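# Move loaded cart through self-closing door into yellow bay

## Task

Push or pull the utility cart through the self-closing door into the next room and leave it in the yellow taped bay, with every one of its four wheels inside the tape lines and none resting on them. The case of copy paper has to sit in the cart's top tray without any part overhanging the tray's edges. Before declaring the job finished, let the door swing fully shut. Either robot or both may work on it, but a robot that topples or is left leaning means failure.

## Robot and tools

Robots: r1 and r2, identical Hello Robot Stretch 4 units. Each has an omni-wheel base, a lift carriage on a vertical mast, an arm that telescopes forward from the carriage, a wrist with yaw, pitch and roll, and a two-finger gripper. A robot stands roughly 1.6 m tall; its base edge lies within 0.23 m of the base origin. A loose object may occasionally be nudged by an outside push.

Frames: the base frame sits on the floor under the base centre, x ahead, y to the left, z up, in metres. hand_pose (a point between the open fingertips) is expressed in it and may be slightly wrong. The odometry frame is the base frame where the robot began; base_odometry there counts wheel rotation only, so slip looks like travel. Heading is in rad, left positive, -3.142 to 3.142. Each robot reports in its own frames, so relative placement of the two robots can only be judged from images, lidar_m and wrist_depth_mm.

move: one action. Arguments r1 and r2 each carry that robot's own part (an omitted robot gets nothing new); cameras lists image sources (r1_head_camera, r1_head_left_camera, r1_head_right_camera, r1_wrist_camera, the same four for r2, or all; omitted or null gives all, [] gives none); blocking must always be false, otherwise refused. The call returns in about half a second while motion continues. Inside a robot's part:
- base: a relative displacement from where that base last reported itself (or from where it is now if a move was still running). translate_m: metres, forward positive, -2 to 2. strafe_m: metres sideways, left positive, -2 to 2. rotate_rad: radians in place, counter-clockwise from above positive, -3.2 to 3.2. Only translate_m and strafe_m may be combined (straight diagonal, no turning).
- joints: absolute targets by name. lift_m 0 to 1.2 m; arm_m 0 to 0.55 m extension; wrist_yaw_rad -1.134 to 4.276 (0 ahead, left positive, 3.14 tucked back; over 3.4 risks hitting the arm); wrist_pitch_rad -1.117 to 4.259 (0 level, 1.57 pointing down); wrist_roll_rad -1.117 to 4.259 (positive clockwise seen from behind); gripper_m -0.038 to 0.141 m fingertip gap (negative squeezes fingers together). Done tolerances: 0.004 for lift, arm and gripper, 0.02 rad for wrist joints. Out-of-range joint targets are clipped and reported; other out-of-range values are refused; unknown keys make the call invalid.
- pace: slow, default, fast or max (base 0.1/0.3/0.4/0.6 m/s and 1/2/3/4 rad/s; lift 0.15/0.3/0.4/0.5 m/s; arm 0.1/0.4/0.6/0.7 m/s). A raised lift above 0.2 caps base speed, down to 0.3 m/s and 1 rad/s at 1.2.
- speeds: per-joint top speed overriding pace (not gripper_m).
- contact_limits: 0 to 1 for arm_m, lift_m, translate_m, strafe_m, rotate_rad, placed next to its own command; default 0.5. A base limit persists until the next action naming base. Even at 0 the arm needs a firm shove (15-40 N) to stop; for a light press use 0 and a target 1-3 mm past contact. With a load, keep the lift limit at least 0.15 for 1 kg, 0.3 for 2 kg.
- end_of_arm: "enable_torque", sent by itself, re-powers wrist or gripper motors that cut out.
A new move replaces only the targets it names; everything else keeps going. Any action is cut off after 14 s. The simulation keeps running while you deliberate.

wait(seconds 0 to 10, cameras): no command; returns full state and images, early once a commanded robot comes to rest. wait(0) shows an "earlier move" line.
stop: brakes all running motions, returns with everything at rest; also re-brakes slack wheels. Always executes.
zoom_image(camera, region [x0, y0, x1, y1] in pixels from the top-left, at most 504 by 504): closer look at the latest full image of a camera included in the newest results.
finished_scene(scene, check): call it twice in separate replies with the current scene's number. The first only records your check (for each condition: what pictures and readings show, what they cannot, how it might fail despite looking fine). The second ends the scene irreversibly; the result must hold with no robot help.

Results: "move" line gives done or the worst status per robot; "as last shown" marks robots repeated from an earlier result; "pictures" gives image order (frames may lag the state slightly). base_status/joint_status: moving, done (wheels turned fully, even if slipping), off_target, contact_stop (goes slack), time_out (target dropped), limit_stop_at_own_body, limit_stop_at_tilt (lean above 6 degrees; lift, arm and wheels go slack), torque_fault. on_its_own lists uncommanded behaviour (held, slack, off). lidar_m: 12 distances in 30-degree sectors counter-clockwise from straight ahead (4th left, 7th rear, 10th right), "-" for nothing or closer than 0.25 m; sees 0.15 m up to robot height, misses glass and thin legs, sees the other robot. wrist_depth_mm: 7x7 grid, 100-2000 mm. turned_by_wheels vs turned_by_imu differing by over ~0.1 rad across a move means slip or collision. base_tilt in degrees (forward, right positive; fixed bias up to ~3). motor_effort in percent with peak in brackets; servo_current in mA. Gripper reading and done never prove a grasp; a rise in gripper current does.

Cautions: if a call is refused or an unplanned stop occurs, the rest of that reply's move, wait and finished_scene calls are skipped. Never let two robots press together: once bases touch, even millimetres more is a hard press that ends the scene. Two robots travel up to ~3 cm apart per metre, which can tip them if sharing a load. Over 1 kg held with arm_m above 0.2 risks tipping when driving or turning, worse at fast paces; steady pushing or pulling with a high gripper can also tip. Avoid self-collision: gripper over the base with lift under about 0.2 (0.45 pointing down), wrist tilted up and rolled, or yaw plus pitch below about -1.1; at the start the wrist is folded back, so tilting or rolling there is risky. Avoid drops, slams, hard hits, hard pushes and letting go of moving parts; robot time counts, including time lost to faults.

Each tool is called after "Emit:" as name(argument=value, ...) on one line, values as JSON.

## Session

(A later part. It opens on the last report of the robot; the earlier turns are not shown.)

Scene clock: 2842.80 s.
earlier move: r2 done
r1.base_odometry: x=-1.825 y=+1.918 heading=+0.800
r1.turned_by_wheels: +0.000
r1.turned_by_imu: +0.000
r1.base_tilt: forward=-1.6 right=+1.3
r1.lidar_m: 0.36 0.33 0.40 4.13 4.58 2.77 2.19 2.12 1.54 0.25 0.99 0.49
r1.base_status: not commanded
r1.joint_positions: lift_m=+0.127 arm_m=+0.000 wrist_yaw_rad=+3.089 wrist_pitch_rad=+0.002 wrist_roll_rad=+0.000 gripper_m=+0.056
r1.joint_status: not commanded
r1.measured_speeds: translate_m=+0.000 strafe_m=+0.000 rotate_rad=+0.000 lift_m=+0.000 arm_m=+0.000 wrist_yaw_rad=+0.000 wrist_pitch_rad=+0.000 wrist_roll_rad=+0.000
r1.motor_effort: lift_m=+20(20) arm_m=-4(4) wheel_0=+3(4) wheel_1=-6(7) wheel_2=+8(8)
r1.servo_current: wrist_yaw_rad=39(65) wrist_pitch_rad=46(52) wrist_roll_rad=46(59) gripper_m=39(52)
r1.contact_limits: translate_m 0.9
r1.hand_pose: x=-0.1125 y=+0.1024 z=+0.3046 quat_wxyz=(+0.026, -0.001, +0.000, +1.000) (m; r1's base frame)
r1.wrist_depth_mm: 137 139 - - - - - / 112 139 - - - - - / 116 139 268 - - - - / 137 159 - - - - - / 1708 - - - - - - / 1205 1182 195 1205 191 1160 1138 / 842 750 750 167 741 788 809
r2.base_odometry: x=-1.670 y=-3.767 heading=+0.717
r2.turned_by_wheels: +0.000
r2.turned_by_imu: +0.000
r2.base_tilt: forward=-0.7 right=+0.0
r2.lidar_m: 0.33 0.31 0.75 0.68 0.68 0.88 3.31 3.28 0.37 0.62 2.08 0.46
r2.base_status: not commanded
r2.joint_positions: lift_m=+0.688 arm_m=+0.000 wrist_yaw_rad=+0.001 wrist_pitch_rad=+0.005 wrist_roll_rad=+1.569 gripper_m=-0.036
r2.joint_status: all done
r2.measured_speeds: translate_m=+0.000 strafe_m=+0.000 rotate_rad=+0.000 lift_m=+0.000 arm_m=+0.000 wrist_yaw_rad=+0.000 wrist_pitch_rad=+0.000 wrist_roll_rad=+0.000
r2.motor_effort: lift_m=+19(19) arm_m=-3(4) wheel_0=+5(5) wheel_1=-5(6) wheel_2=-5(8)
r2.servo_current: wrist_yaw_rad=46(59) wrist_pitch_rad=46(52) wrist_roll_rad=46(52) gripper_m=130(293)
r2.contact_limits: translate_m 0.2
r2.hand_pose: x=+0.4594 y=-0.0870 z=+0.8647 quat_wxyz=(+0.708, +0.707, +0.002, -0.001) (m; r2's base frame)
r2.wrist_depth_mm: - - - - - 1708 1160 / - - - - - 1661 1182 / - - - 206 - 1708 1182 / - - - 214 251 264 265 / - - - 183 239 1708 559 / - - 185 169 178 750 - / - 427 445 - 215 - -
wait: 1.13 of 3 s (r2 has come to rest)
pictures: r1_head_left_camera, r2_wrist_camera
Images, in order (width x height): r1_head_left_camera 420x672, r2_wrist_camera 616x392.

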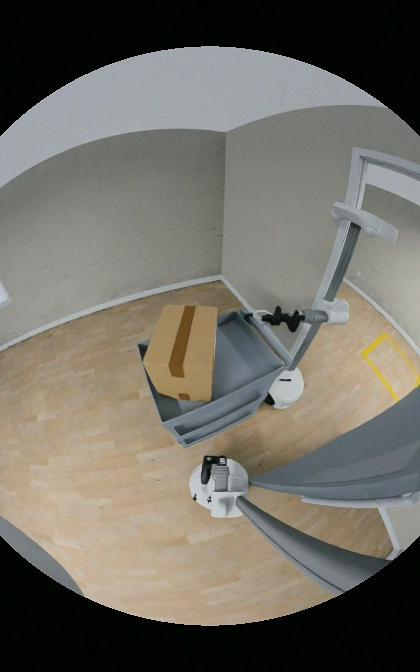

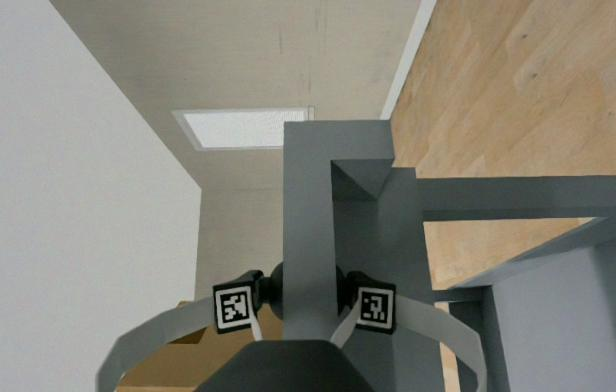

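Emit:
move(blocking=false, r2={"base": {"translate_m": -0.15, "strafe_m": -0.01}, "pace": "slow", "contact_limits": {"translate_m": 0.6}}, cameras=[])

Emit:
wait(seconds=4, cameras=["r2_wrist_camera", "r2_head_camera", "r1_head_left_camera"])

Scene clock: 2862.23 s.
move: r2 moving
r1.base_odometry: x=-1.825 y=+1.918 heading=+0.800
r1.turned_by_wheels: +0.000
r1.turned_by_imu: +0.000
r1.base_tilt: forward=-1.6 right=+1.3
r1.lidar_m: 0.36 0.33 2.79 4.13 4.60 2.74 2.18 2.13 1.56 0.25 0.91 0.49
r1.base_status: not commanded
r1.joint_positions: lift_m=+0.127 arm_m=+0.000 wrist_yaw_rad=+3.089 wrist_pitch_rad=+0.002 wrist_roll_rad=+0.000 gripper_m=+0.056
r1.joint_status: not commanded
r1.measured_speeds: translate_m=+0.000 strafe_m=+0.000 rotate_rad=+0.000 lift_m=+0.000 arm_m=+0.000 wrist_yaw_rad=+0.000 wrist_pitch_rad=+0.000 wrist_roll_rad=+0.000
r1.motor_effort: lift_m=+20(20) arm_m=-4(4) wheel_0=+4(4) wheel_1=-6(7) wheel_2=+8(8)
r1.servo_current: wrist_yaw_rad=33(52) wrist_pitch_rad=46(46) wrist_roll_rad=33(72) gripper_m=39(46)
r1.contact_limits: translate_m 0.9
r1.hand_pose: x=-0.1125 y=+0.1024 z=+0.3046 quat_wxyz=(+0.026, -0.001, +0.000, +1.000) (m; r1's base frame)
r1.wrist_depth_mm: 137 138 - - - - - / 113 139 - - - - - / 116 139 271 - - - - / 137 159 - - - - - / 1661 - - - - - - / 1205 1205 195 1182 190 1160 1138 / 842 759 750 167 732 778 820
r2.base_odometry: x=-1.678 y=-3.776 heading=+0.717
r2.turned_by_wheels: +0.000
r2.turned_by_imu: +0.000
r2.base_tilt: forward=-0.7 right=+0.1
r2.lidar_m: 0.33 0.32 0.78 0.67 0.69 0.89 3.29 3.25 0.38 0.58 2.09 0.46
r2.base_status: translate_m moving; strafe_m moving
r2.joint_positions: lift_m=+0.688 arm_m=+0.000 wrist_yaw_rad=+0.001 wrist_pitch_rad=+0.005 wrist_roll_rad=+1.569 gripper_m=-0.036
r2.joint_status: not commanded
r2.measured_speeds: translate_m=-0.050 strafe_m=-0.003 rotate_rad=-0.002 lift_m=+0.000 arm_m=+0.000 wrist_yaw_rad=+0.000 wrist_pitch_rad=+0.000 wrist_roll_rad=+0.000
r2.motor_effort: lift_m=+19(19) arm_m=-4(4) wheel_0=-3(8) wheel_1=-7(9) wheel_2=+11(12)
r2.servo_current: wrist_yaw_rad=39(52) wrist_pitch_rad=39(52) wrist_roll_rad=52(59) gripper_m=130(137)
r2.contact_limits: translate_m 0.6
r2.hand_pose: x=+0.4594 y=-0.0870 z=+0.8647 quat_wxyz=(+0.708, +0.707, +0.002, -0.001) (m; r2's base frame)
r2.wrist_depth_mm: - - - - - 1661 1160 / - - - - - 1661 1182 / - - - 204 - 1708 1182 / - - - 215 252 265 263 / - - - 183 240 1756 574 / - - 185 169 179 788 - / - 442 445 - 214 - -
pictures: none
No camera images: "cameras" was empty.

Scene clock: 2864.53 s.
earlier move: r2 done
r1.base_odometry: x=-1.825 y=+1.918 heading=+0.800
r1.turned_by_wheels: +0.000
r1.turned_by_imu: +0.000
r1.base_tilt: forward=-1.6 right=+1.3
r1.lidar_m: 0.28 0.27 2.81 4.14 4.58 2.77 2.16 2.13 1.55 0.25 0.92 0.41
r1.base_status: not commanded
r1.joint_positions: lift_m=+0.127 arm_m=+0.000 wrist_yaw_rad=+3.089 wrist_pitch_rad=+0.002 wrist_roll_rad=+0.000 gripper_m=+0.056
r1.joint_status: not commanded
r1.measured_speeds: translate_m=+0.000 strafe_m=+0.000 rotate_rad=+0.000 lift_m=+0.000 arm_m=+0.000 wrist_yaw_rad=+0.000 wrist_pitch_rad=+0.000 wrist_roll_rad=+0.000
r1.motor_effort: lift_m=+20(20) arm_m=-4(4) wheel_0=+4(4) wheel_1=-7(7) wheel_2=+8(8)
r1.servo_current: wrist_yaw_rad=59(72) wrist_pitch_rad=39(52) wrist_roll_rad=52(72) gripper_m=46(46)
r1.contact_limits: translate_m 0.9
r1.hand_pose: x=-0.1125 y=+0.1024 z=+0.3046 quat_wxyz=(+0.026, -0.001, +0.000, +1.000) (m; r1's base frame)
r1.wrist_depth_mm: 137 138 - - - - - / 112 139 - - - - - / 116 139 270 - - - - / 137 159 - - - - - / 1661 - - - - - - / 1205 1205 195 1182 191 1138 1138 / 842 750 759 167 750 778 820
r2.base_odometry: x=-1.776 y=-3.873 heading=+0.716
r2.turned_by_wheels: +0.000
r2.turned_by_imu: +0.000
r2.base_tilt: forward=-0.7 right=+0.0
r2.lidar_m: 0.32 0.30 0.76 0.67 0.66 3.00 3.17 3.12 0.33 0.33 2.12 0.45
r2.base_status: done
r2.joint_positions: lift_m=+0.688 arm_m=+0.000 wrist_yaw_rad=+0.001 wrist_pitch_rad=+0.005 wrist_roll_rad=+1.569 gripper_m=-0.036
r2.joint_status: not commanded
r2.measured_speeds: translate_m=+0.000 strafe_m=+0.000 rotate_rad=+0.000 lift_m=+0.000 arm_m=+0.000 wrist_yaw_rad=+0.000 wrist_pitch_rad=+0.000 wrist_roll_rad=+0.000
r2.motor_effort: lift_m=+19(19) arm_m=-3(4) wheel_0=-4(10) wheel_1=-5(9) wheel_2=+6(12)
r2.servo_current: wrist_yaw_rad=39(59) wrist_pitch_rad=46(52) wrist_roll_rad=39(65) gripper_m=124(137)
r2.contact_limits: translate_m 0.6
r2.hand_pose: x=+0.4594 y=-0.0870 z=+0.8647 quat_wxyz=(+0.708, +0.707, +0.002, -0.001) (m; r2's base frame)
r2.wrist_depth_mm: - - - - - 1708 1160 / - - - - - 1661 1182 / - - - 210 210 1708 1182 / - - - 230 255 268 267 / - - - 183 240 1756 1138 / - - 185 167 179 640 - / - 436 462 - 213 - -
wait: 2.30 of 4 s (r2 has come to rest)
pictures: r1_head_left_camera, r2_head_camera, r2_wrist_camera
Images, in order (width x height): r1_head_left_camera 420x672, r2_head_camera 420x560, r2_wrist_camera 616x392.

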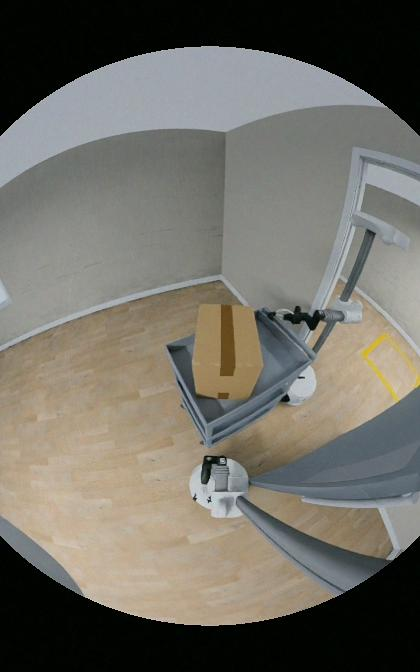

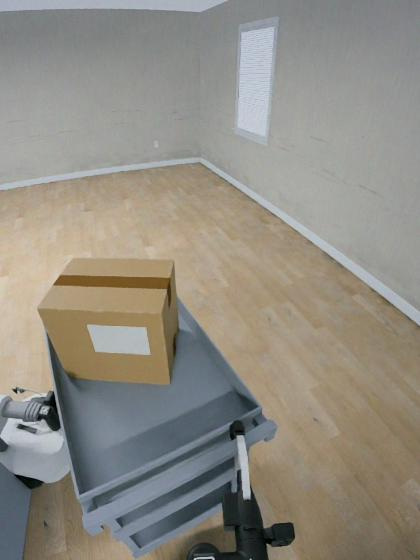

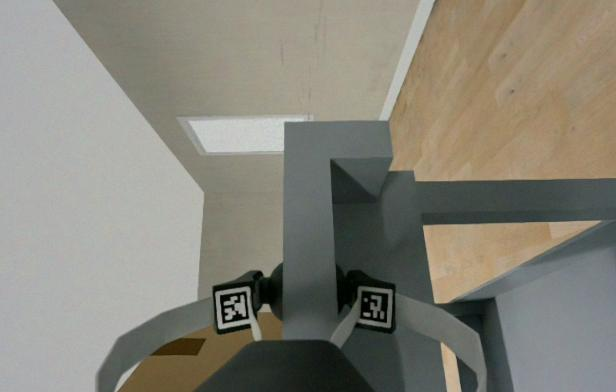

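Emit:
move(blocking=false, r2={"base": {"translate_m": -0.146, "strafe_m": -0.036}, "pace": "slow", "contact_limits": {"translate_m": 0.5}}, cameras=[])

Emit:
wait(seconds=4, cameras=["r2_wrist_camera", "r2_head_left_camera", "r1_head_left_camera"])

Scene clock: 2910.97 s.
move: r2 moving
r1.base_odometry: x=-1.825 y=+1.918 heading=+0.800
r1.turned_by_wheels: +0.000
r1.turned_by_imu: +0.000
r1.base_tilt: forward=-1.6 right=+1.3
r1.lidar_m: 0.28 0.28 2.83 4.13 4.58 2.78 2.18 2.12 1.54 0.25 0.92 0.40
r1.base_status: not commanded
r1.joint_positions: lift_m=+0.127 arm_m=+0.000 wrist_yaw_rad=+3.089 wrist_pitch_rad=+0.002 wrist_roll_rad=+0.000 gripper_m=+0.056
r1.joint_status: not commanded
r1.measured_speeds: translate_m=+0.000 strafe_m=+0.000 rotate_rad=+0.000 lift_m=+0.000 arm_m=+0.000 wrist_yaw_rad=+0.000 wrist_pitch_rad=+0.000 wrist_roll_rad=+0.000
r1.motor_effort: lift_m=+20(20) arm_m=-4(4) wheel_0=+3(4) wheel_1=-6(7) wheel_2=+8(8)
r1.servo_current: wrist_yaw_rad=59(59) wrist_pitch_rad=39(52) wrist_roll_rad=33(52) gripper_m=46(52)
r1.contact_limits: translate_m 0.9
r1.hand_pose: x=-0.1125 y=+0.1024 z=+0.3046 quat_wxyz=(+0.026, -0.001, +0.000, +1.000) (m; r1's base frame)
r1.wrist_depth_mm: 136 138 - - - - - / 112 139 - - - - - / 116 139 270 - - - - / 137 159 - - - - - / 1708 - - - - - - / 1182 1182 195 1205 190 1182 1160 / 854 759 750 167 750 768 820
r2.base_odometry: x=-1.784 y=-3.883 heading=+0.717
r2.turned_by_wheels: +0.000
r2.turned_by_imu: +0.000
r2.base_tilt: forward=-0.6 right=+0.1
r2.lidar_m: 0.30 0.30 0.75 0.66 0.65 2.99 3.16 3.10 0.31 0.34 2.10 0.49
r2.base_status: translate_m moving; strafe_m moving
r2.joint_positions: lift_m=+0.688 arm_m=+0.000 wrist_yaw_rad=+0.001 wrist_pitch_rad=+0.005 wrist_roll_rad=+1.569 gripper_m=-0.036
r2.joint_status: not commanded
r2.measured_speeds: translate_m=-0.048 strafe_m=-0.012 rotate_rad=+0.001 lift_m=+0.000 arm_m=+0.000 wrist_yaw_rad=+0.000 wrist_pitch_rad=+0.000 wrist_roll_rad=+0.000
r2.motor_effort: lift_m=+19(19) arm_m=-3(4) wheel_0=-3(10) wheel_1=-8(8) wheel_2=+11(11)
r2.servo_current: wrist_yaw_rad=59(59) wrist_pitch_rad=46(52) wrist_roll_rad=39(59) gripper_m=124(130)
r2.contact_limits: translate_m 0.5
r2.hand_pose: x=+0.4594 y=-0.0870 z=+0.8647 quat_wxyz=(+0.708, +0.707, +0.002, -0.001) (m; r2's base frame)
r2.wrist_depth_mm: - - - - - 1708 1182 / - - - - - 1661 1205 / - - - 208 209 1708 1182 / - - - 228 253 266 267 / - - - 184 240 1708 591 / - - 185 168 180 691 - / - 455 455 - 212 - -
pictures: none
No camera images: "cameras" was empty.

Scene clock: 2913.23 s.
earlier move: r2 done
r1.base_odometry: x=-1.825 y=+1.918 heading=+0.800
r1.turned_by_wheels: +0.000
r1.turned_by_imu: +0.000
r1.base_tilt: forward=-1.6 right=+1.3
r1.lidar_m: 0.31 2.60 2.82 4.14 4.60 2.77 2.16 2.13 1.54 0.25 1.03 0.30
r1.base_status: not commanded
r1.joint_positions: lift_m=+0.127 arm_m=+0.000 wrist_yaw_rad=+3.089 wrist_pitch_rad=+0.002 wrist_roll_rad=+0.000 gripper_m=+0.056
r1.joint_status: not commanded
r1.measured_speeds: translate_m=+0.000 strafe_m=+0.000 rotate_rad=+0.000 lift_m=+0.000 arm_m=+0.000 wrist_yaw_rad=+0.000 wrist_pitch_rad=+0.000 wrist_roll_rad=+0.000
r1.motor_effort: lift_m=+20(20) arm_m=-4(4) wheel_0=+3(4) wheel_1=-6(7) wheel_2=+8(8)
r1.servo_current: wrist_yaw_rad=52(72) wrist_pitch_rad=39(52) wrist_roll_rad=52(65) gripper_m=39(52)
r1.contact_limits: translate_m 0.9
r1.hand_pose: x=-0.1125 y=+0.1024 z=+0.3046 quat_wxyz=(+0.026, -0.001, +0.000, +1.000) (m; r1's base frame)
r1.wrist_depth_mm: 136 138 - - - - - / 113 139 - - - - - / 116 139 271 - - - - / 137 159 - - - - - / 1661 - - - - - - / 1182 1205 195 1182 191 1182 1138 / 854 759 750 167 750 778 820
r2.base_odometry: x=-1.862 y=-3.996 heading=+0.717
r2.turned_by_wheels: +0.000
r2.turned_by_imu: +0.001
r2.base_tilt: forward=-0.6 right=+0.0
r2.lidar_m: 0.31 0.29 0.76 0.66 0.66 2.90 3.00 2.98 3.17 0.25 0.63 0.44
r2.base_status: done
r2.joint_positions: lift_m=+0.688 arm_m=+0.000 wrist_yaw_rad=+0.006 wrist_pitch_rad=+0.005 wrist_roll_rad=+1.569 gripper_m=-0.036
r2.joint_status: not commanded
r2.measured_speeds: translate_m=+0.000 strafe_m=+0.000 rotate_rad=+0.000 lift_m=+0.000 arm_m=+0.000 wrist_yaw_rad=+0.000 wrist_pitch_rad=+0.000 wrist_roll_rad=+0.000
r2.motor_effort: lift_m=+19(19) arm_m=-4(4) wheel_0=+0(10) wheel_1=-4(8) wheel_2=+8(14)
r2.servo_current: wrist_yaw_rad=59(65) wrist_pitch_rad=46(52) wrist_roll_rad=52(59) gripper_m=117(137)
r2.contact_limits: translate_m 0.5
r2.hand_pose: x=+0.4598 y=-0.0858 z=+0.8647 quat_wxyz=(+0.708, +0.707, +0.004, +0.000) (m; r2's base frame)
r2.wrist_depth_mm: - - - - - 1661 1160 / - - - - - 1661 1182 / - - - 215 - 1708 1182 / - - - 227 257 267 268 / - - - 183 244 1618 1205 / - - 185 167 179 676 - / - - 488 - 213 - -
wait: 2.27 of 4 s (r2 has come to rest)
pictures: r1_head_left_camera, r2_head_left_camera, r2_wrist_camera
Images, in order (width x height): r1_head_left_camera 420x672, r2_head_left_camera 420x672, r2_wrist_camera 616x392.

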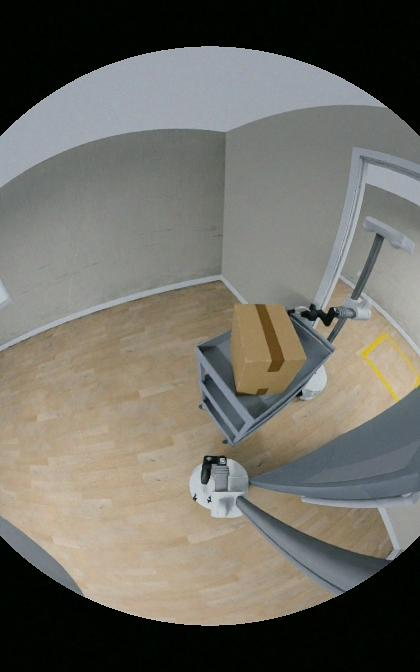

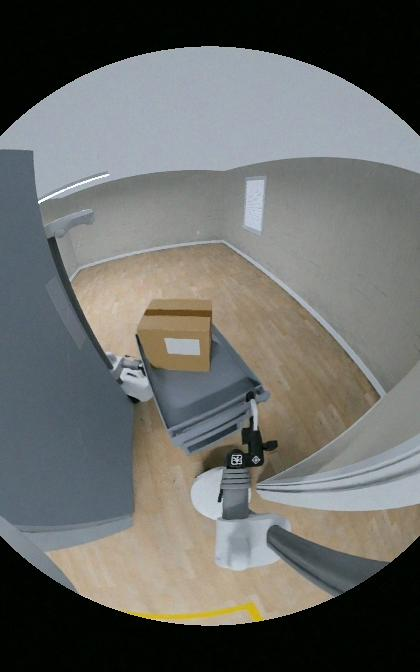

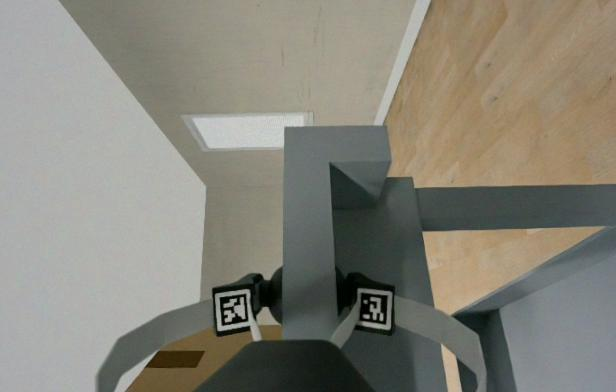

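Emit:
move(blocking=false, r2={"base": {"translate_m": -0.3}, "pace": "slow", "contact_limits": {"translate_m": 0.5}}, cameras=[])

Emit:
wait(seconds=1.5, cameras=[])

Emit:
wait(seconds=4, cameras=["r2_wrist_camera", "r2_head_left_camera", "r2_head_right_camera"])

Scene clock: 2959.27 s.
move: r2 moving
r1.base_odometry: x=-1.825 y=+1.918 heading=+0.800
r1.turned_by_wheels: +0.000
r1.turned_by_imu: +0.000
r1.base_tilt: forward=-1.6 right=+1.3
r1.lidar_m: 0.32 2.60 2.81 4.13 4.59 2.79 2.16 2.12 1.51 0.25 1.04 0.29
r1.base_status: not commanded
r1.joint_positions: lift_m=+0.127 arm_m=+0.000 wrist_yaw_rad=+3.089 wrist_pitch_rad=+0.002 wrist_roll_rad=+0.000 gripper_m=+0.056
r1.joint_status: not commanded
r1.measured_speeds: translate_m=+0.000 strafe_m=+0.000 rotate_rad=+0.000 lift_m=+0.000 arm_m=+0.000 wrist_yaw_rad=+0.000 wrist_pitch_rad=+0.000 wrist_roll_rad=+0.000
r1.motor_effort: lift_m=+20(20) arm_m=-4(4) wheel_0=+3(4) wheel_1=-6(7) wheel_2=+7(8)
r1.servo_current: wrist_yaw_rad=59(59) wrist_pitch_rad=39(52) wrist_roll_rad=46(72) gripper_m=39(46)
r1.contact_limits: translate_m 0.9
r1.hand_pose: x=-0.1125 y=+0.1024 z=+0.3046 quat_wxyz=(+0.026, -0.001, +0.000, +1.000) (m; r1's base frame)
r1.wrist_depth_mm: 137 138 - - - - - / 113 139 - - - - - / 116 140 271 - - - - / 137 159 - - - - - / 1708 - - - - - - / 1182 1205 194 1182 190 1182 1160 / 842 750 750 167 750 788 820
r2.base_odometry: x=-1.872 y=-4.004 heading=+0.717
r2.turned_by_wheels: +0.000
r2.turned_by_imu: +0.001
r2.base_tilt: forward=-0.7 right=+0.1
r2.lidar_m: 0.30 0.29 0.75 0.68 0.67 2.92 3.00 2.96 3.01 0.25 0.33 0.46
r2.base_status: translate_m moving
r2.joint_positions: lift_m=+0.688 arm_m=+0.000 wrist_yaw_rad=+0.006 wrist_pitch_rad=+0.005 wrist_roll_rad=+1.569 gripper_m=-0.036
r2.joint_status: not commanded
r2.measured_speeds: translate_m=-0.048 strafe_m=+0.000 rotate_rad=-0.001 lift_m=+0.000 arm_m=+0.000 wrist_yaw_rad=+0.000 wrist_pitch_rad=+0.000 wrist_roll_rad=+0.000
r2.motor_effort: lift_m=+19(19) arm_m=-3(4) wheel_0=-2(5) wheel_1=-5(7) wheel_2=+12(13)
r2.servo_current: wrist_yaw_rad=46(52) wrist_pitch_rad=39(46) wrist_roll_rad=46(59) gripper_m=117(130)
r2.contact_limits: translate_m 0.5
r2.hand_pose: x=+0.4598 y=-0.0858 z=+0.8647 quat_wxyz=(+0.708, +0.707, +0.004, +0.000) (m; r2's base frame)
r2.wrist_depth_mm: - - - - - 1708 1160 / - - - - - 1661 1160 / - - - 215 - 1708 1182 / - - - 228 257 267 268 / - - - 182 242 1618 1205 / - - 185 167 179 676 - / - - 488 - 213 - -
pictures: none
No camera images: "cameras" was empty.

Scene clock: 2960.77 s.
earlier move: r2 moving
r1.base_odometry: x=-1.825 y=+1.918 heading=+0.800
r1.turned_by_wheels: +0.000
r1.turned_by_imu: +0.000
r1.base_tilt: forward=-1.6 right=+1.3
r1.lidar_m: 0.45 2.60 2.77 4.12 4.60 2.75 2.18 2.11 1.55 0.25 0.68 0.36
r1.base_status: not commanded
r1.joint_positions: lift_m=+0.127 arm_m=+0.000 wrist_yaw_rad=+3.089 wrist_pitch_rad=+0.002 wrist_roll_rad=+0.000 gripper_m=+0.056
r1.joint_status: not commanded
r1.measured_speeds: translate_m=+0.000 strafe_m=+0.000 rotate_rad=+0.000 lift_m=+0.000 arm_m=+0.000 wrist_yaw_rad=+0.000 wrist_pitch_rad=+0.000 wrist_roll_rad=+0.000
r1.motor_effort: lift_m=+20(20) arm_m=-4(4) wheel_0=+3(4) wheel_1=-7(7) wheel_2=+8(8)
r1.servo_current: wrist_yaw_rad=33(65) wrist_pitch_rad=52(52) wrist_roll_rad=52(72) gripper_m=46(46)
r1.contact_limits: translate_m 0.9
r1.hand_pose: x=-0.1125 y=+0.1024 z=+0.3046 quat_wxyz=(+0.026, -0.001, +0.000, +1.000) (m; r1's base frame)
r1.wrist_depth_mm: 136 138 - - - - - / 112 139 - - - - - / 116 139 271 - - - - / 137 159 - - - - - / 1708 - - - - - - / 1182 1182 195 1182 191 1182 1138 / 842 759 759 167 750 768 820
r2.base_odometry: x=-1.976 y=-4.094 heading=+0.716
r2.turned_by_wheels: -0.001
r2.turned_by_imu: -0.001
r2.base_tilt: forward=-0.7 right=+0.1
r2.lidar_m: 0.29 0.28 0.74 0.64 0.66 2.86 2.85 2.83 2.65 0.31 0.28 0.45
r2.base_status: translate_m moving
r2.joint_positions: lift_m=+0.688 arm_m=+0.000 wrist_yaw_rad=+0.001 wrist_pitch_rad=+0.005 wrist_roll_rad=+1.569 gripper_m=-0.036
r2.joint_status: not commanded
r2.measured_speeds: translate_m=-0.100 strafe_m=+0.000 rotate_rad=-0.003 lift_m=+0.000 arm_m=+0.000 wrist_yaw_rad=+0.000 wrist_pitch_rad=+0.000 wrist_roll_rad=+0.000
r2.motor_effort: lift_m=+19(19) arm_m=-4(4) wheel_0=-8(10) wheel_1=-5(8) wheel_2=+7(13)
r2.servo_current: wrist_yaw_rad=46(65) wrist_pitch_rad=46(52) wrist_roll_rad=52(59) gripper_m=130(130)
r2.contact_limits: translate_m 0.5
r2.hand_pose: x=+0.4594 y=-0.0870 z=+0.8647 quat_wxyz=(+0.708, +0.707, +0.002, -0.001) (m; r2's base frame)
r2.wrist_depth_mm: - - - - - 1708 1182 / - - - - - 1708 1160 / - - - 216 - 1756 1182 / - - - 232 257 270 268 / - - - 182 242 1618 1205 / - - 185 166 180 661 - / - - 496 - 211 - -
wait: 1.50 s; no rest
pictures: none
No camera images: "cameras" was empty.

Scene clock: 2963.03 s.
earlier move: r2 done
r1.base_odometry: x=-1.825 y=+1.918 heading=+0.800
r1.turned_by_wheels: +0.000
r1.turned_by_imu: +0.000
r1.base_tilt: forward=-1.6 right=+1.3
r1.lidar_m: 0.67 2.60 2.80 4.12 4.59 2.78 2.17 2.12 1.54 0.25 0.47 0.49
r1.base_status: not commanded
r1.joint_positions: lift_m=+0.127 arm_m=+0.000 wrist_yaw_rad=+3.089 wrist_pitch_rad=+0.002 wrist_roll_rad=+0.000 gripper_m=+0.056
r1.joint_status: not commanded
r1.measured_speeds: translate_m=+0.000 strafe_m=+0.000 rotate_rad=+0.000 lift_m=+0.000 arm_m=+0.000 wrist_yaw_rad=+0.000 wrist_pitch_rad=+0.000 wrist_roll_rad=+0.000
r1.motor_effort: lift_m=+20(20) arm_m=-4(4) wheel_0=+4(4) wheel_1=-6(7) wheel_2=+8(8)
r1.servo_current: wrist_yaw_rad=46(65) wrist_pitch_rad=46(52) wrist_roll_rad=46(72) gripper_m=39(46)
r1.contact_limits: translate_m 0.9
r1.hand_pose: x=-0.1125 y=+0.1024 z=+0.3046 quat_wxyz=(+0.026, -0.001, +0.000, +1.000) (m; r1's base frame)
r1.wrist_depth_mm: 136 138 - - - - - / 113 139 - - - - - / 116 139 270 - - - - / 137 158 - - - - - / 1661 - - - - - - / 1182 1182 195 1182 191 1182 1138 / 842 750 759 167 741 768 798
r2.base_odometry: x=-2.088 y=-4.192 heading=+0.716
r2.turned_by_wheels: +0.000
r2.turned_by_imu: +0.000
r2.base_tilt: forward=-0.6 right=+0.0
r2.lidar_m: 0.32 0.29 0.69 0.64 2.52 2.82 2.71 2.68 2.69 2.26 0.37 0.40
r2.base_status: done
r2.joint_positions: lift_m=+0.688 arm_m=+0.000 wrist_yaw_rad=+0.001 wrist_pitch_rad=+0.005 wrist_roll_rad=+1.569 gripper_m=-0.036
r2.joint_status: not commanded
r2.measured_speeds: translate_m=+0.000 strafe_m=+0.000 rotate_rad=+0.000 lift_m=+0.000 arm_m=+0.000 wrist_yaw_rad=+0.000 wrist_pitch_rad=+0.000 wrist_roll_rad=+0.000
r2.motor_effort: lift_m=+19(19) arm_m=-4(4) wheel_0=-7(10) wheel_1=-4(8) wheel_2=+6(13)
r2.servo_current: wrist_yaw_rad=52(65) wrist_pitch_rad=39(52) wrist_roll_rad=46(65) gripper_m=117(137)
r2.contact_limits: translate_m 0.5
r2.hand_pose: x=+0.4594 y=-0.0870 z=+0.8647 quat_wxyz=(+0.708, +0.707, +0.002, -0.001) (m; r2's base frame)
r2.wrist_depth_mm: - - - - - 1618 1182 / - - - - - 1708 1205 / - - - 214 - 1708 1182 / - - - 245 257 270 270 / - - - 184 242 1708 1205 / - - 184 166 179 676 - / - - 492 - 212 - -
wait: 2.27 of 4 s (r2 has come to rest)
pictures: r2_head_left_camera, r2_head_right_camera, r2_wrist_camera
Images, in order (width x height): r2_head_left_camera 420x672, r2_head_right_camera 420x672, r2_wrist_camera 616x392.

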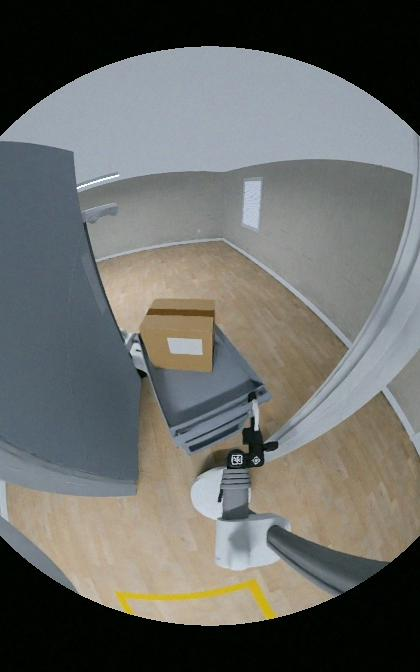

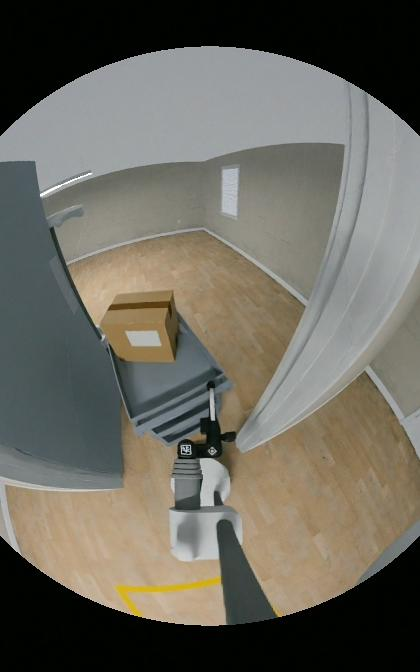

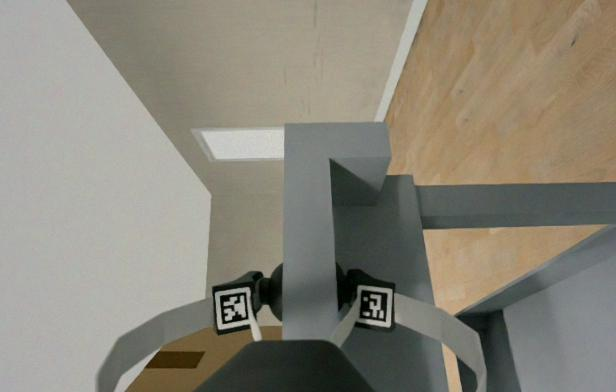

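Emit:
move(blocking=false, r2={"base": {"translate_m": -0.5}, "pace": "slow", "contact_limits": {"translate_m": 0.5}}, cameras=[])

Emit:
wait(seconds=2.5, cameras=["r2_head_right_camera"])

Emit:
wait(seconds=4, cameras=["r2_wrist_camera", "r2_head_left_camera", "r2_head_right_camera"])

Scene clock: 3014.53 s.
move: r2 moving
r1.base_odometry: x=-1.825 y=+1.918 heading=+0.800
r1.turned_by_wheels: +0.000
r1.turned_by_imu: +0.000
r1.base_tilt: forward=-1.6 right=+1.3
r1.lidar_m: 0.67 2.61 2.82 4.12 4.61 2.79 2.14 2.11 1.54 0.26 0.50 0.50
r1.base_status: not commanded
r1.joint_positions: lift_m=+0.127 arm_m=+0.000 wrist_yaw_rad=+3.089 wrist_pitch_rad=+0.002 wrist_roll_rad=+0.000 gripper_m=+0.056
r1.joint_status: not commanded
r1.measured_speeds: translate_m=+0.000 strafe_m=+0.000 rotate_rad=+0.000 lift_m=+0.000 arm_m=+0.000 wrist_yaw_rad=+0.000 wrist_pitch_rad=+0.000 wrist_roll_rad=+0.000
r1.motor_effort: lift_m=+20(20) arm_m=-4(4) wheel_0=+4(4) wheel_1=-6(7) wheel_2=+8(8)
r1.servo_current: wrist_yaw_rad=59(72) wrist_pitch_rad=33(52) wrist_roll_rad=52(65) gripper_m=46(46)
r1.contact_limits: translate_m 0.9
r1.hand_pose: x=-0.1125 y=+0.1024 z=+0.3046 quat_wxyz=(+0.026, -0.001, +0.000, +1.000) (m; r1's base frame)
r1.wrist_depth_mm: 136 138 - - - - - / 112 139 - - - - - / 116 139 270 - - - - / 137 159 - - - - - / 1708 - - - - - - / 1205 1205 194 1182 190 1160 1160 / 842 750 750 166 732 778 820
r2.base_odometry: x=-2.098 y=-4.201 heading=+0.716
r2.turned_by_wheels: +0.000
r2.turned_by_imu: +0.000
r2.base_tilt: forward=-0.6 right=+0.1
r2.lidar_m: 0.30 0.29 0.69 0.63 2.52 2.78 2.70 2.67 2.69 2.28 0.37 0.39
r2.base_status: translate_m moving
r2.joint_positions: lift_m=+0.688 arm_m=+0.000 wrist_yaw_rad=+0.001 wrist_pitch_rad=+0.005 wrist_roll_rad=+1.569 gripper_m=-0.036
r2.joint_status: not commanded
r2.measured_speeds: translate_m=-0.048 strafe_m=+0.000 rotate_rad=+0.002 lift_m=+0.000 arm_m=+0.000 wrist_yaw_rad=+0.000 wrist_pitch_rad=+0.000 wrist_roll_rad=+0.000
r2.motor_effort: lift_m=+19(19) arm_m=-3(4) wheel_0=-7(11) wheel_1=-8(8) wheel_2=+9(11)
r2.servo_current: wrist_yaw_rad=46(46) wrist_pitch_rad=46(52) wrist_roll_rad=59(59) gripper_m=124(137)
r2.contact_limits: translate_m 0.5
r2.hand_pose: x=+0.4594 y=-0.0870 z=+0.8647 quat_wxyz=(+0.708, +0.707, +0.002, -0.001) (m; r2's base frame)
r2.wrist_depth_mm: - - - - - 1618 1160 / - - - - - 1708 1205 / - - - 213 - 1661 1160 / - - - 243 260 267 272 / - - - 185 241 1708 1205 / - - 185 167 179 640 - / - - 484 - 213 - -
pictures: none
No camera images: "cameras" was empty.

Scene clock: 3017.03 s.
earlier move: r2 moving
r1.base_odometry: x=-1.825 y=+1.918 heading=+0.800
r1.turned_by_wheels: +0.000
r1.turned_by_imu: +0.000
r1.base_tilt: forward=-1.6 right=+1.3
r1.lidar_m: 1.87 2.59 2.78 4.10 4.59 2.78 2.17 2.11 1.53 0.25 0.65 0.69
r1.base_status: not commanded
r1.joint_positions: lift_m=+0.127 arm_m=+0.000 wrist_yaw_rad=+3.089 wrist_pitch_rad=+0.002 wrist_roll_rad=+0.000 gripper_m=+0.056
r1.joint_status: not commanded
r1.measured_speeds: translate_m=+0.000 strafe_m=+0.000 rotate_rad=+0.000 lift_m=+0.000 arm_m=+0.000 wrist_yaw_rad=+0.000 wrist_pitch_rad=+0.000 wrist_roll_rad=+0.000
r1.motor_effort: lift_m=+20(20) arm_m=-4(4) wheel_0=+3(4) wheel_1=-7(7) wheel_2=+8(8)
r1.servo_current: wrist_yaw_rad=78(78) wrist_pitch_rad=39(52) wrist_roll_rad=52(65) gripper_m=39(46)
r1.contact_limits: translate_m 0.9
r1.hand_pose: x=-0.1125 y=+0.1024 z=+0.3046 quat_wxyz=(+0.026, -0.001, +0.000, +1.000) (m; r1's base frame)
r1.wrist_depth_mm: 137 138 - - - - - / 112 139 - - - - - / 116 139 271 - - - - / 137 159 - - - - - / 1661 - - - - - - / 1160 1182 195 1182 190 1160 1138 / 842 759 759 167 750 778 809
r2.base_odometry: x=-2.277 y=-4.357 heading=+0.716
r2.turned_by_wheels: +0.000
r2.turned_by_imu: +0.001
r2.base_tilt: forward=-0.7 right=+0.0
r2.lidar_m: 0.32 0.30 0.68 0.65 2.44 2.72 2.50 2.47 2.76 2.33 0.81 0.46
r2.base_status: translate_m moving
r2.joint_positions: lift_m=+0.688 arm_m=+0.000 wrist_yaw_rad=+0.001 wrist_pitch_rad=+0.005 wrist_roll_rad=+1.569 gripper_m=-0.036
r2.joint_status: not commanded
r2.measured_speeds: translate_m=-0.101 strafe_m=+0.001 rotate_rad=+0.003 lift_m=+0.000 arm_m=+0.000 wrist_yaw_rad=+0.000 wrist_pitch_rad=+0.000 wrist_roll_rad=+0.000
r2.motor_effort: lift_m=+19(19) arm_m=-3(4) wheel_0=-2(11) wheel_1=-6(8) wheel_2=+10(12)
r2.servo_current: wrist_yaw_rad=46(52) wrist_pitch_rad=46(52) wrist_roll_rad=52(65) gripper_m=137(137)
r2.contact_limits: translate_m 0.5
r2.hand_pose: x=+0.4594 y=-0.0870 z=+0.8647 quat_wxyz=(+0.708, +0.707, +0.002, -0.001) (m; r2's base frame)
r2.wrist_depth_mm: 298 306 301 301 303 1397 1060 / - - - - - 1708 1182 / - - - 208 209 1756 1160 / - - - 214 253 266 266 / - - - 184 240 1756 1160 / - - 184 170 178 654 - / - 459 459 - 213 - -
wait: 2.50 s; no rest
pictures: r2_head_right_camera
Images, in order (width x height): r2_head_right_camera 420x672.

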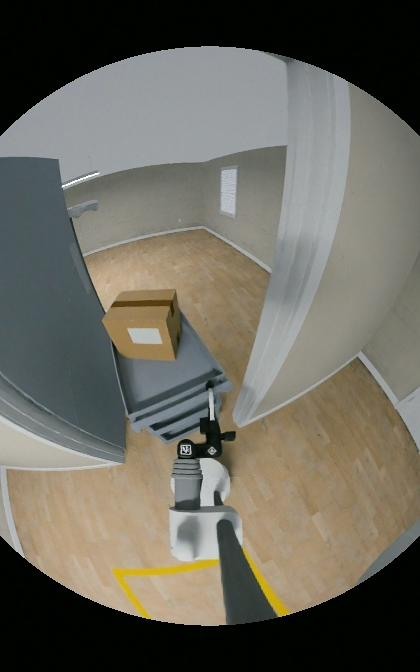

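Scene clock: 3020.30 s.
earlier move: r2 done
r1.base_odometry: x=-1.825 y=+1.918 heading=+0.800
r1.turned_by_wheels: +0.000
r1.turned_by_imu: +0.000
r1.base_tilt: forward=-1.6 right=+1.3
r1.lidar_m: 1.88 2.60 2.79 4.13 4.60 2.75 2.19 2.12 1.52 0.25 0.87 0.93
r1.base_status: not commanded
r1.joint_positions: lift_m=+0.127 arm_m=+0.000 wrist_yaw_rad=+3.089 wrist_pitch_rad=+0.002 wrist_roll_rad=+0.000 gripper_m=+0.056
r1.joint_status: not commanded
r1.measured_speeds: translate_m=+0.000 strafe_m=+0.000 rotate_rad=+0.000 lift_m=+0.000 arm_m=+0.000 wrist_yaw_rad=+0.000 wrist_pitch_rad=+0.000 wrist_roll_rad=+0.000
r1.motor_effort: lift_m=+20(20) arm_m=-4(4) wheel_0=+3(4) wheel_1=-6(7) wheel_2=+8(8)
r1.servo_current: wrist_yaw_rad=39(78) wrist_pitch_rad=39(52) wrist_roll_rad=39(72) gripper_m=39(46)
r1.contact_limits: translate_m 0.9
r1.hand_pose: x=-0.1125 y=+0.1024 z=+0.3046 quat_wxyz=(+0.026, -0.001, +0.000, +1.000) (m; r1's base frame)
r1.wrist_depth_mm: 136 139 - - - - - / 113 139 - - - - - / 116 139 271 - - - - / 137 159 - - - - - / 1661 - - - - - - / 1182 1205 195 1182 191 1182 1138 / 842 750 750 166 741 778 809
r2.base_odometry: x=-2.465 y=-4.521 heading=+0.716
r2.turned_by_wheels: +0.000
r2.turned_by_imu: +0.001
r2.base_tilt: forward=-0.7 right=+0.0
r2.lidar_m: 0.33 0.31 0.74 1.05 2.34 2.61 2.25 2.22 2.48 2.40 1.38 0.43
r2.base_status: done
r2.joint_positions: lift_m=+0.688 arm_m=+0.000 wrist_yaw_rad=+0.001 wrist_pitch_rad=+0.005 wrist_roll_rad=+1.569 gripper_m=-0.036
r2.joint_status: not commanded
r2.measured_speeds: translate_m=+0.000 strafe_m=+0.000 rotate_rad=+0.000 lift_m=+0.000 arm_m=+0.000 wrist_yaw_rad=+0.000 wrist_pitch_rad=+0.000 wrist_roll_rad=+0.000
r2.motor_effort: lift_m=+19(19) arm_m=-3(4) wheel_0=-3(11) wheel_1=-5(8) wheel_2=+7(12)
r2.servo_current: wrist_yaw_rad=46(59) wrist_pitch_rad=46(52) wrist_roll_rad=46(65) gripper_m=124(137)
r2.contact_limits: translate_m 0.5
r2.hand_pose: x=+0.4594 y=-0.0870 z=+0.8647 quat_wxyz=(+0.708, +0.707, +0.002, -0.001) (m; r2's base frame)
r2.wrist_depth_mm: 488 480 484 488 488 492 492 / - - - - - - - / - - - 204 - 1708 1182 / - - - 211 251 266 264 / - - - 182 239 1756 539 / - - 185 171 178 - - / - 445 445 - 213 - -
wait: 3.27 of 4 s (r2 has come to rest)
pictures: r2_head_left_camera, r2_head_right_camera, r2_wrist_camera
Images, in order (width x height): r2_head_left_camera 420x672, r2_head_right_camera 420x672, r2_wrist_camera 616x392.

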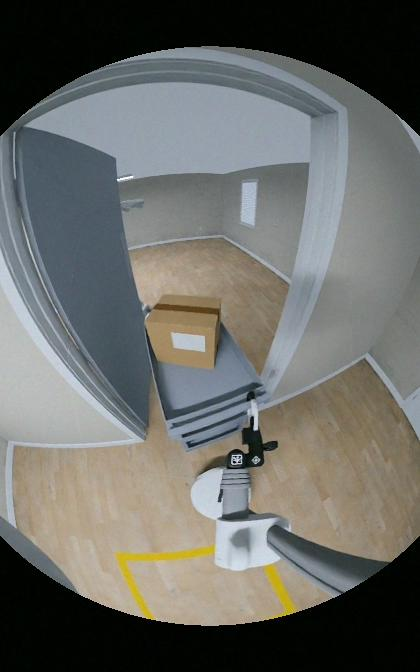

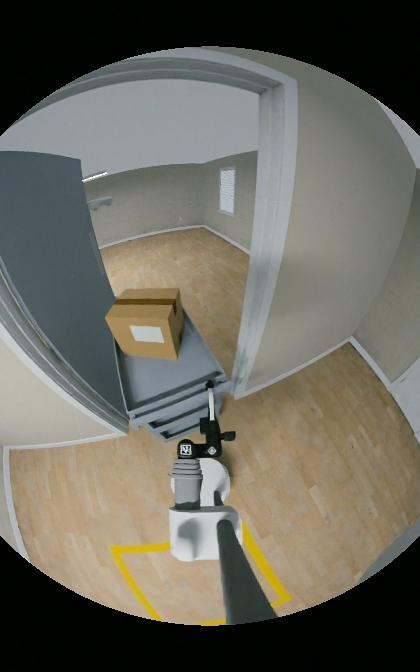

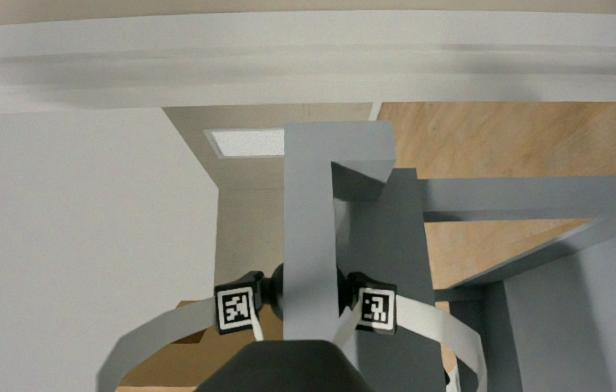

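Emit:
move(blocking=false, cameras=["r2_head_camera", "r2_wrist_camera"])

Scene clock: 3050.97 s.
r1.base_odometry: x=-1.825 y=+1.918 heading=+0.800
r1.turned_by_wheels: +0.000
r1.turned_by_imu: +0.000
r1.base_tilt: forward=-1.6 right=+1.3
r1.lidar_m: 1.88 2.60 2.80 4.11 4.59 2.78 2.16 2.13 1.50 0.25 0.87 0.92
r1.base_status: not commanded
r1.joint_positions: lift_m=+0.127 arm_m=+0.000 wrist_yaw_rad=+3.089 wrist_pitch_rad=+0.002 wrist_roll_rad=+0.000 gripper_m=+0.056
r1.joint_status: not commanded
r1.measured_speeds: translate_m=+0.000 strafe_m=+0.000 rotate_rad=+0.000 lift_m=+0.000 arm_m=+0.000 wrist_yaw_rad=+0.000 wrist_pitch_rad=+0.000 wrist_roll_rad=+0.000
r1.motor_effort: lift_m=+20(20) arm_m=-4(4) wheel_0=+3(4) wheel_1=-6(7) wheel_2=+8(8)
r1.servo_current: wrist_yaw_rad=59(78) wrist_pitch_rad=52(52) wrist_roll_rad=39(72) gripper_m=46(46)
r1.contact_limits: translate_m 0.9
r1.hand_pose: x=-0.1125 y=+0.1024 z=+0.3046 quat_wxyz=(+0.026, -0.001, +0.000, +1.000) (m; r1's base frame)
r1.wrist_depth_mm: 136 138 - - - - - / 113 139 - - - - - / 116 140 268 - - - - / 137 159 - - - - - / 1708 - - - - - - / 1182 1205 194 1205 191 1160 1138 / 842 750 750 167 750 768 809
r2.base_odometry: x=-2.465 y=-4.521 heading=+0.716
r2.turned_by_wheels: +0.000
r2.turned_by_imu: +0.000
r2.base_tilt: forward=-0.7 right=+0.1
r2.lidar_m: 0.31 0.31 0.75 1.03 2.34 2.61 2.25 2.24 2.51 2.38 1.35 0.43
r2.base_status: done
r2.joint_positions: lift_m=+0.688 arm_m=+0.000 wrist_yaw_rad=+0.001 wrist_pitch_rad=+0.005 wrist_roll_rad=+1.569 gripper_m=-0.036
r2.joint_status: not commanded
r2.measured_speeds: translate_m=+0.000 strafe_m=+0.000 rotate_rad=+0.000 lift_m=+0.000 arm_m=+0.000 wrist_yaw_rad=+0.000 wrist_pitch_rad=+0.000 wrist_roll_rad=+0.000
r2.motor_effort: lift_m=+19(19) arm_m=-4(4) wheel_0=-3(11) wheel_1=-4(8) wheel_2=+7(12)
r2.servo_current: wrist_yaw_rad=46(59) wrist_pitch_rad=39(52) wrist_roll_rad=52(65) gripper_m=124(137)
r2.contact_limits: translate_m 0.5
r2.hand_pose: x=+0.4594 y=-0.0870 z=+0.8647 quat_wxyz=(+0.708, +0.707, +0.002, -0.001) (m; r2's base frame)
r2.wrist_depth_mm: 484 480 488 492 488 492 488 / - - - - - - - / - - - 205 - 1756 1182 / - - - 212 251 262 263 / - - - 182 239 1708 539 / - - 185 170 178 - - / - 449 449 - 213 - -
pictures: r2_head_camera, r2_wrist_camera
Images, in order (width x height): r2_head_camera 420x560, r2_wrist_camera 616x392.

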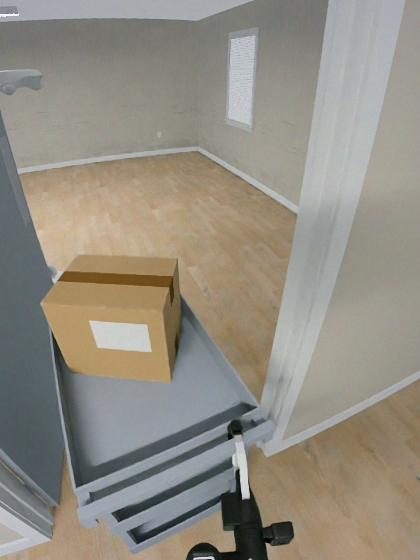

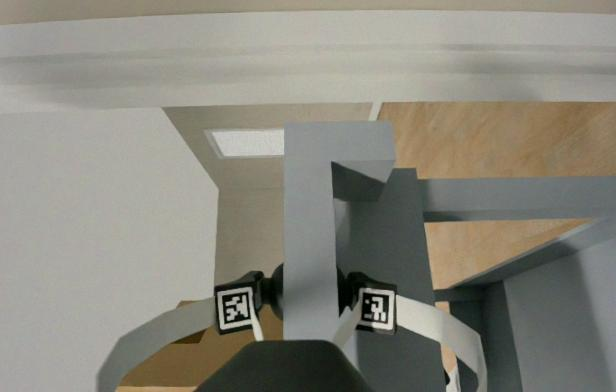

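Emit:
move(blocking=false, r2={"base": {"translate_m": -0.2, "strafe_m": 0.0}, "pace": "slow", "contact_limits": {"translate_m": 0.5}}, cameras=[])

Emit:
wait(seconds=4, cameras=["r2_head_camera", "r2_wrist_camera", "r2_head_left_camera", "r2_head_right_camera"])

Scene clock: 3087.67 s.
move: r2 moving
r1.base_odometry: x=-1.825 y=+1.918 heading=+0.800
r1.turned_by_wheels: +0.000
r1.turned_by_imu: +0.000
r1.base_tilt: forward=-1.6 right=+1.3
r1.lidar_m: 1.88 2.60 2.79 4.13 4.61 2.77 2.15 2.13 1.54 0.25 0.87 0.94
r1.base_status: not commanded
r1.joint_positions: lift_m=+0.127 arm_m=+0.000 wrist_yaw_rad=+3.089 wrist_pitch_rad=+0.002 wrist_roll_rad=+0.000 gripper_m=+0.056
r1.joint_status: not commanded
r1.measured_speeds: translate_m=+0.000 strafe_m=+0.000 rotate_rad=+0.000 lift_m=+0.000 arm_m=+0.000 wrist_yaw_rad=+0.000 wrist_pitch_rad=+0.000 wrist_roll_rad=+0.000
r1.motor_effort: lift_m=+20(20) arm_m=-4(4) wheel_0=+4(4) wheel_1=-7(7) wheel_2=+8(8)
r1.servo_current: wrist_yaw_rad=52(65) wrist_pitch_rad=39(46) wrist_roll_rad=65(65) gripper_m=46(46)
r1.contact_limits: translate_m 0.9
r1.hand_pose: x=-0.1125 y=+0.1024 z=+0.3046 quat_wxyz=(+0.026, -0.001, +0.000, +1.000) (m; r1's base frame)
r1.wrist_depth_mm: 136 138 - - - - - / 112 139 - - - - - / 116 139 268 - - - - / 137 160 - - - - - / 1661 - - - - - - / 1182 1205 194 1182 191 1160 1118 / 854 750 750 167 750 778 820
r2.base_odometry: x=-2.475 y=-4.529 heading=+0.717
r2.turned_by_wheels: +0.000
r2.turned_by_imu: +0.001
r2.base_tilt: forward=-0.7 right=+0.1
r2.lidar_m: 0.33 0.32 0.75 1.04 2.33 2.64 2.23 2.22 2.48 2.41 1.38 0.46
r2.base_status: translate_m moving; strafe_m moving
r2.joint_positions: lift_m=+0.688 arm_m=+0.000 wrist_yaw_rad=+0.001 wrist_pitch_rad=+0.005 wrist_roll_rad=+1.569 gripper_m=-0.036
r2.joint_status: not commanded
r2.measured_speeds: translate_m=-0.049 strafe_m=+0.000 rotate_rad=+0.001 lift_m=+0.000 arm_m=+0.000 wrist_yaw_rad=+0.000 wrist_pitch_rad=+0.000 wrist_roll_rad=+0.000
r2.motor_effort: lift_m=+19(19) arm_m=-4(4) wheel_0=-4(7) wheel_1=-7(7) wheel_2=+13(13)
r2.servo_current: wrist_yaw_rad=26(59) wrist_pitch_rad=39(46) wrist_roll_rad=46(59) gripper_m=124(130)
r2.contact_limits: translate_m 0.5
r2.hand_pose: x=+0.4594 y=-0.0870 z=+0.8647 quat_wxyz=(+0.708, +0.707, +0.002, -0.001) (m; r2's base frame)
r2.wrist_depth_mm: 500 492 496 500 496 504 500 / - - - - - - - / - - - 205 - 1708 1182 / - - - 212 251 263 264 / - - - 182 239 1708 569 / - - 185 171 178 768 - / - 445 445 - 214 - -
pictures: none
No camera images: "cameras" was empty.

Scene clock: 3090.43 s.
earlier move: r2 done
r1.base_odometry: x=-1.825 y=+1.918 heading=+0.800
r1.turned_by_wheels: +0.000
r1.turned_by_imu: +0.000
r1.base_tilt: forward=-1.6 right=+1.3
r1.lidar_m: 1.89 2.59 2.81 4.12 4.60 2.78 2.17 2.12 1.55 0.25 1.04 1.10
r1.base_status: not commanded
r1.joint_positions: lift_m=+0.127 arm_m=+0.000 wrist_yaw_rad=+3.089 wrist_pitch_rad=+0.002 wrist_roll_rad=+0.000 gripper_m=+0.056
r1.joint_status: not commanded
r1.measured_speeds: translate_m=+0.000 strafe_m=+0.000 rotate_rad=+0.000 lift_m=+0.000 arm_m=+0.000 wrist_yaw_rad=+0.000 wrist_pitch_rad=+0.000 wrist_roll_rad=+0.000
r1.motor_effort: lift_m=+20(20) arm_m=-4(4) wheel_0=+3(4) wheel_1=-6(7) wheel_2=+8(8)
r1.servo_current: wrist_yaw_rad=59(65) wrist_pitch_rad=46(52) wrist_roll_rad=52(72) gripper_m=39(52)
r1.contact_limits: translate_m 0.9
r1.hand_pose: x=-0.1125 y=+0.1024 z=+0.3046 quat_wxyz=(+0.026, -0.001, +0.000, +1.000) (m; r1's base frame)
r1.wrist_depth_mm: 137 139 - - - - - / 113 139 - - - - - / 116 139 270 - - - - / 137 159 - - - - - / 1661 - - - - - - / 1160 1205 195 1182 190 1182 1118 / 842 759 759 167 741 778 809
r2.base_odometry: x=-2.616 y=-4.652 heading=+0.716
r2.turned_by_wheels: +0.000
r2.turned_by_imu: +0.000
r2.base_tilt: forward=-0.7 right=+0.0
r2.lidar_m: 0.33 0.33 0.86 1.37 2.28 2.56 2.05 2.05 2.29 2.48 1.81 0.47
r2.base_status: done
r2.joint_positions: lift_m=+0.688 arm_m=+0.000 wrist_yaw_rad=+0.001 wrist_pitch_rad=+0.005 wrist_roll_rad=+1.569 gripper_m=-0.036
r2.joint_status: not commanded
r2.measured_speeds: translate_m=+0.000 strafe_m=+0.000 rotate_rad=+0.000 lift_m=+0.000 arm_m=+0.000 wrist_yaw_rad=+0.000 wrist_pitch_rad=+0.000 wrist_roll_rad=+0.000
r2.motor_effort: lift_m=+19(19) arm_m=-4(4) wheel_0=-2(11) wheel_1=-4(8) wheel_2=+6(13)
r2.servo_current: wrist_yaw_rad=46(59) wrist_pitch_rad=46(52) wrist_roll_rad=46(59) gripper_m=124(137)
r2.contact_limits: translate_m 0.5
r2.hand_pose: x=+0.4594 y=-0.0870 z=+0.8647 quat_wxyz=(+0.708, +0.707, +0.002, -0.001) (m; r2's base frame)
r2.wrist_depth_mm: - - - - - - - / - - - - - - - / - - - 200 200 1708 1205 / - - - 192 247 262 263 / - - - 182 238 1576 603 / - - 184 171 178 788 - / - 436 436 - 214 - -
wait: 2.77 of 4 s (r2 has come to rest)
pictures: r2_head_camera, r2_head_left_camera, r2_head_right_camera, r2_wrist_camera
Images, in order (width x height): r2_head_camera 420x560, r2_head_left_camera 420x672, r2_head_right_camera 420x672, r2_wrist_camera 616x392.

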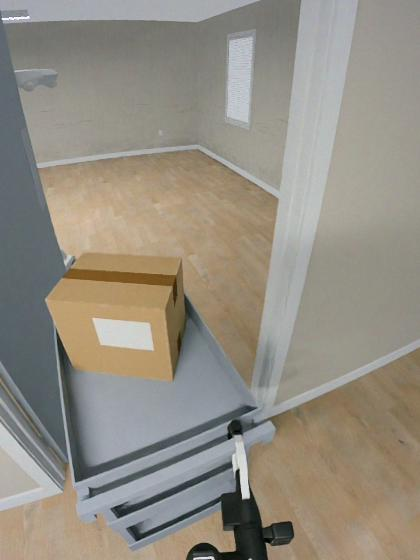

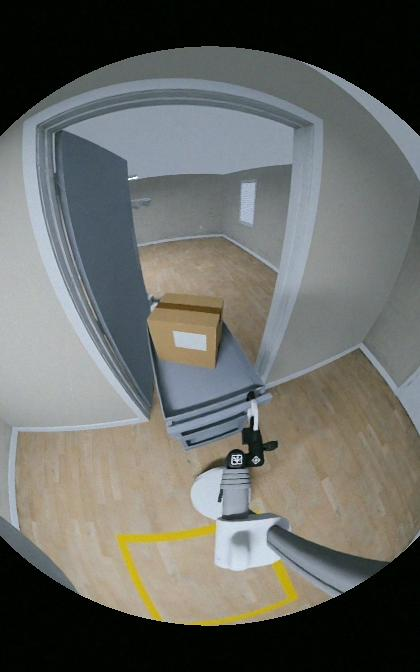

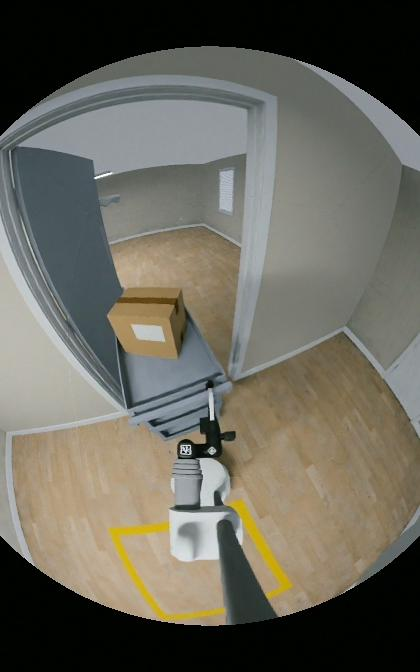

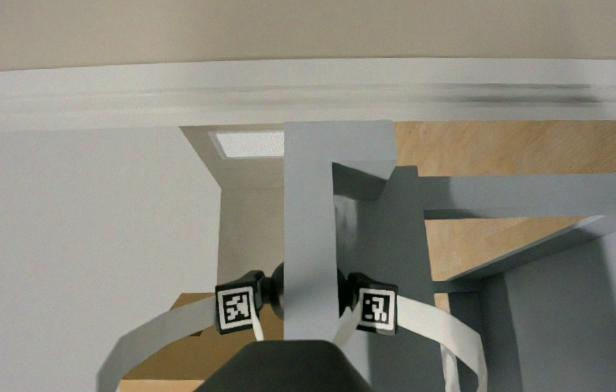

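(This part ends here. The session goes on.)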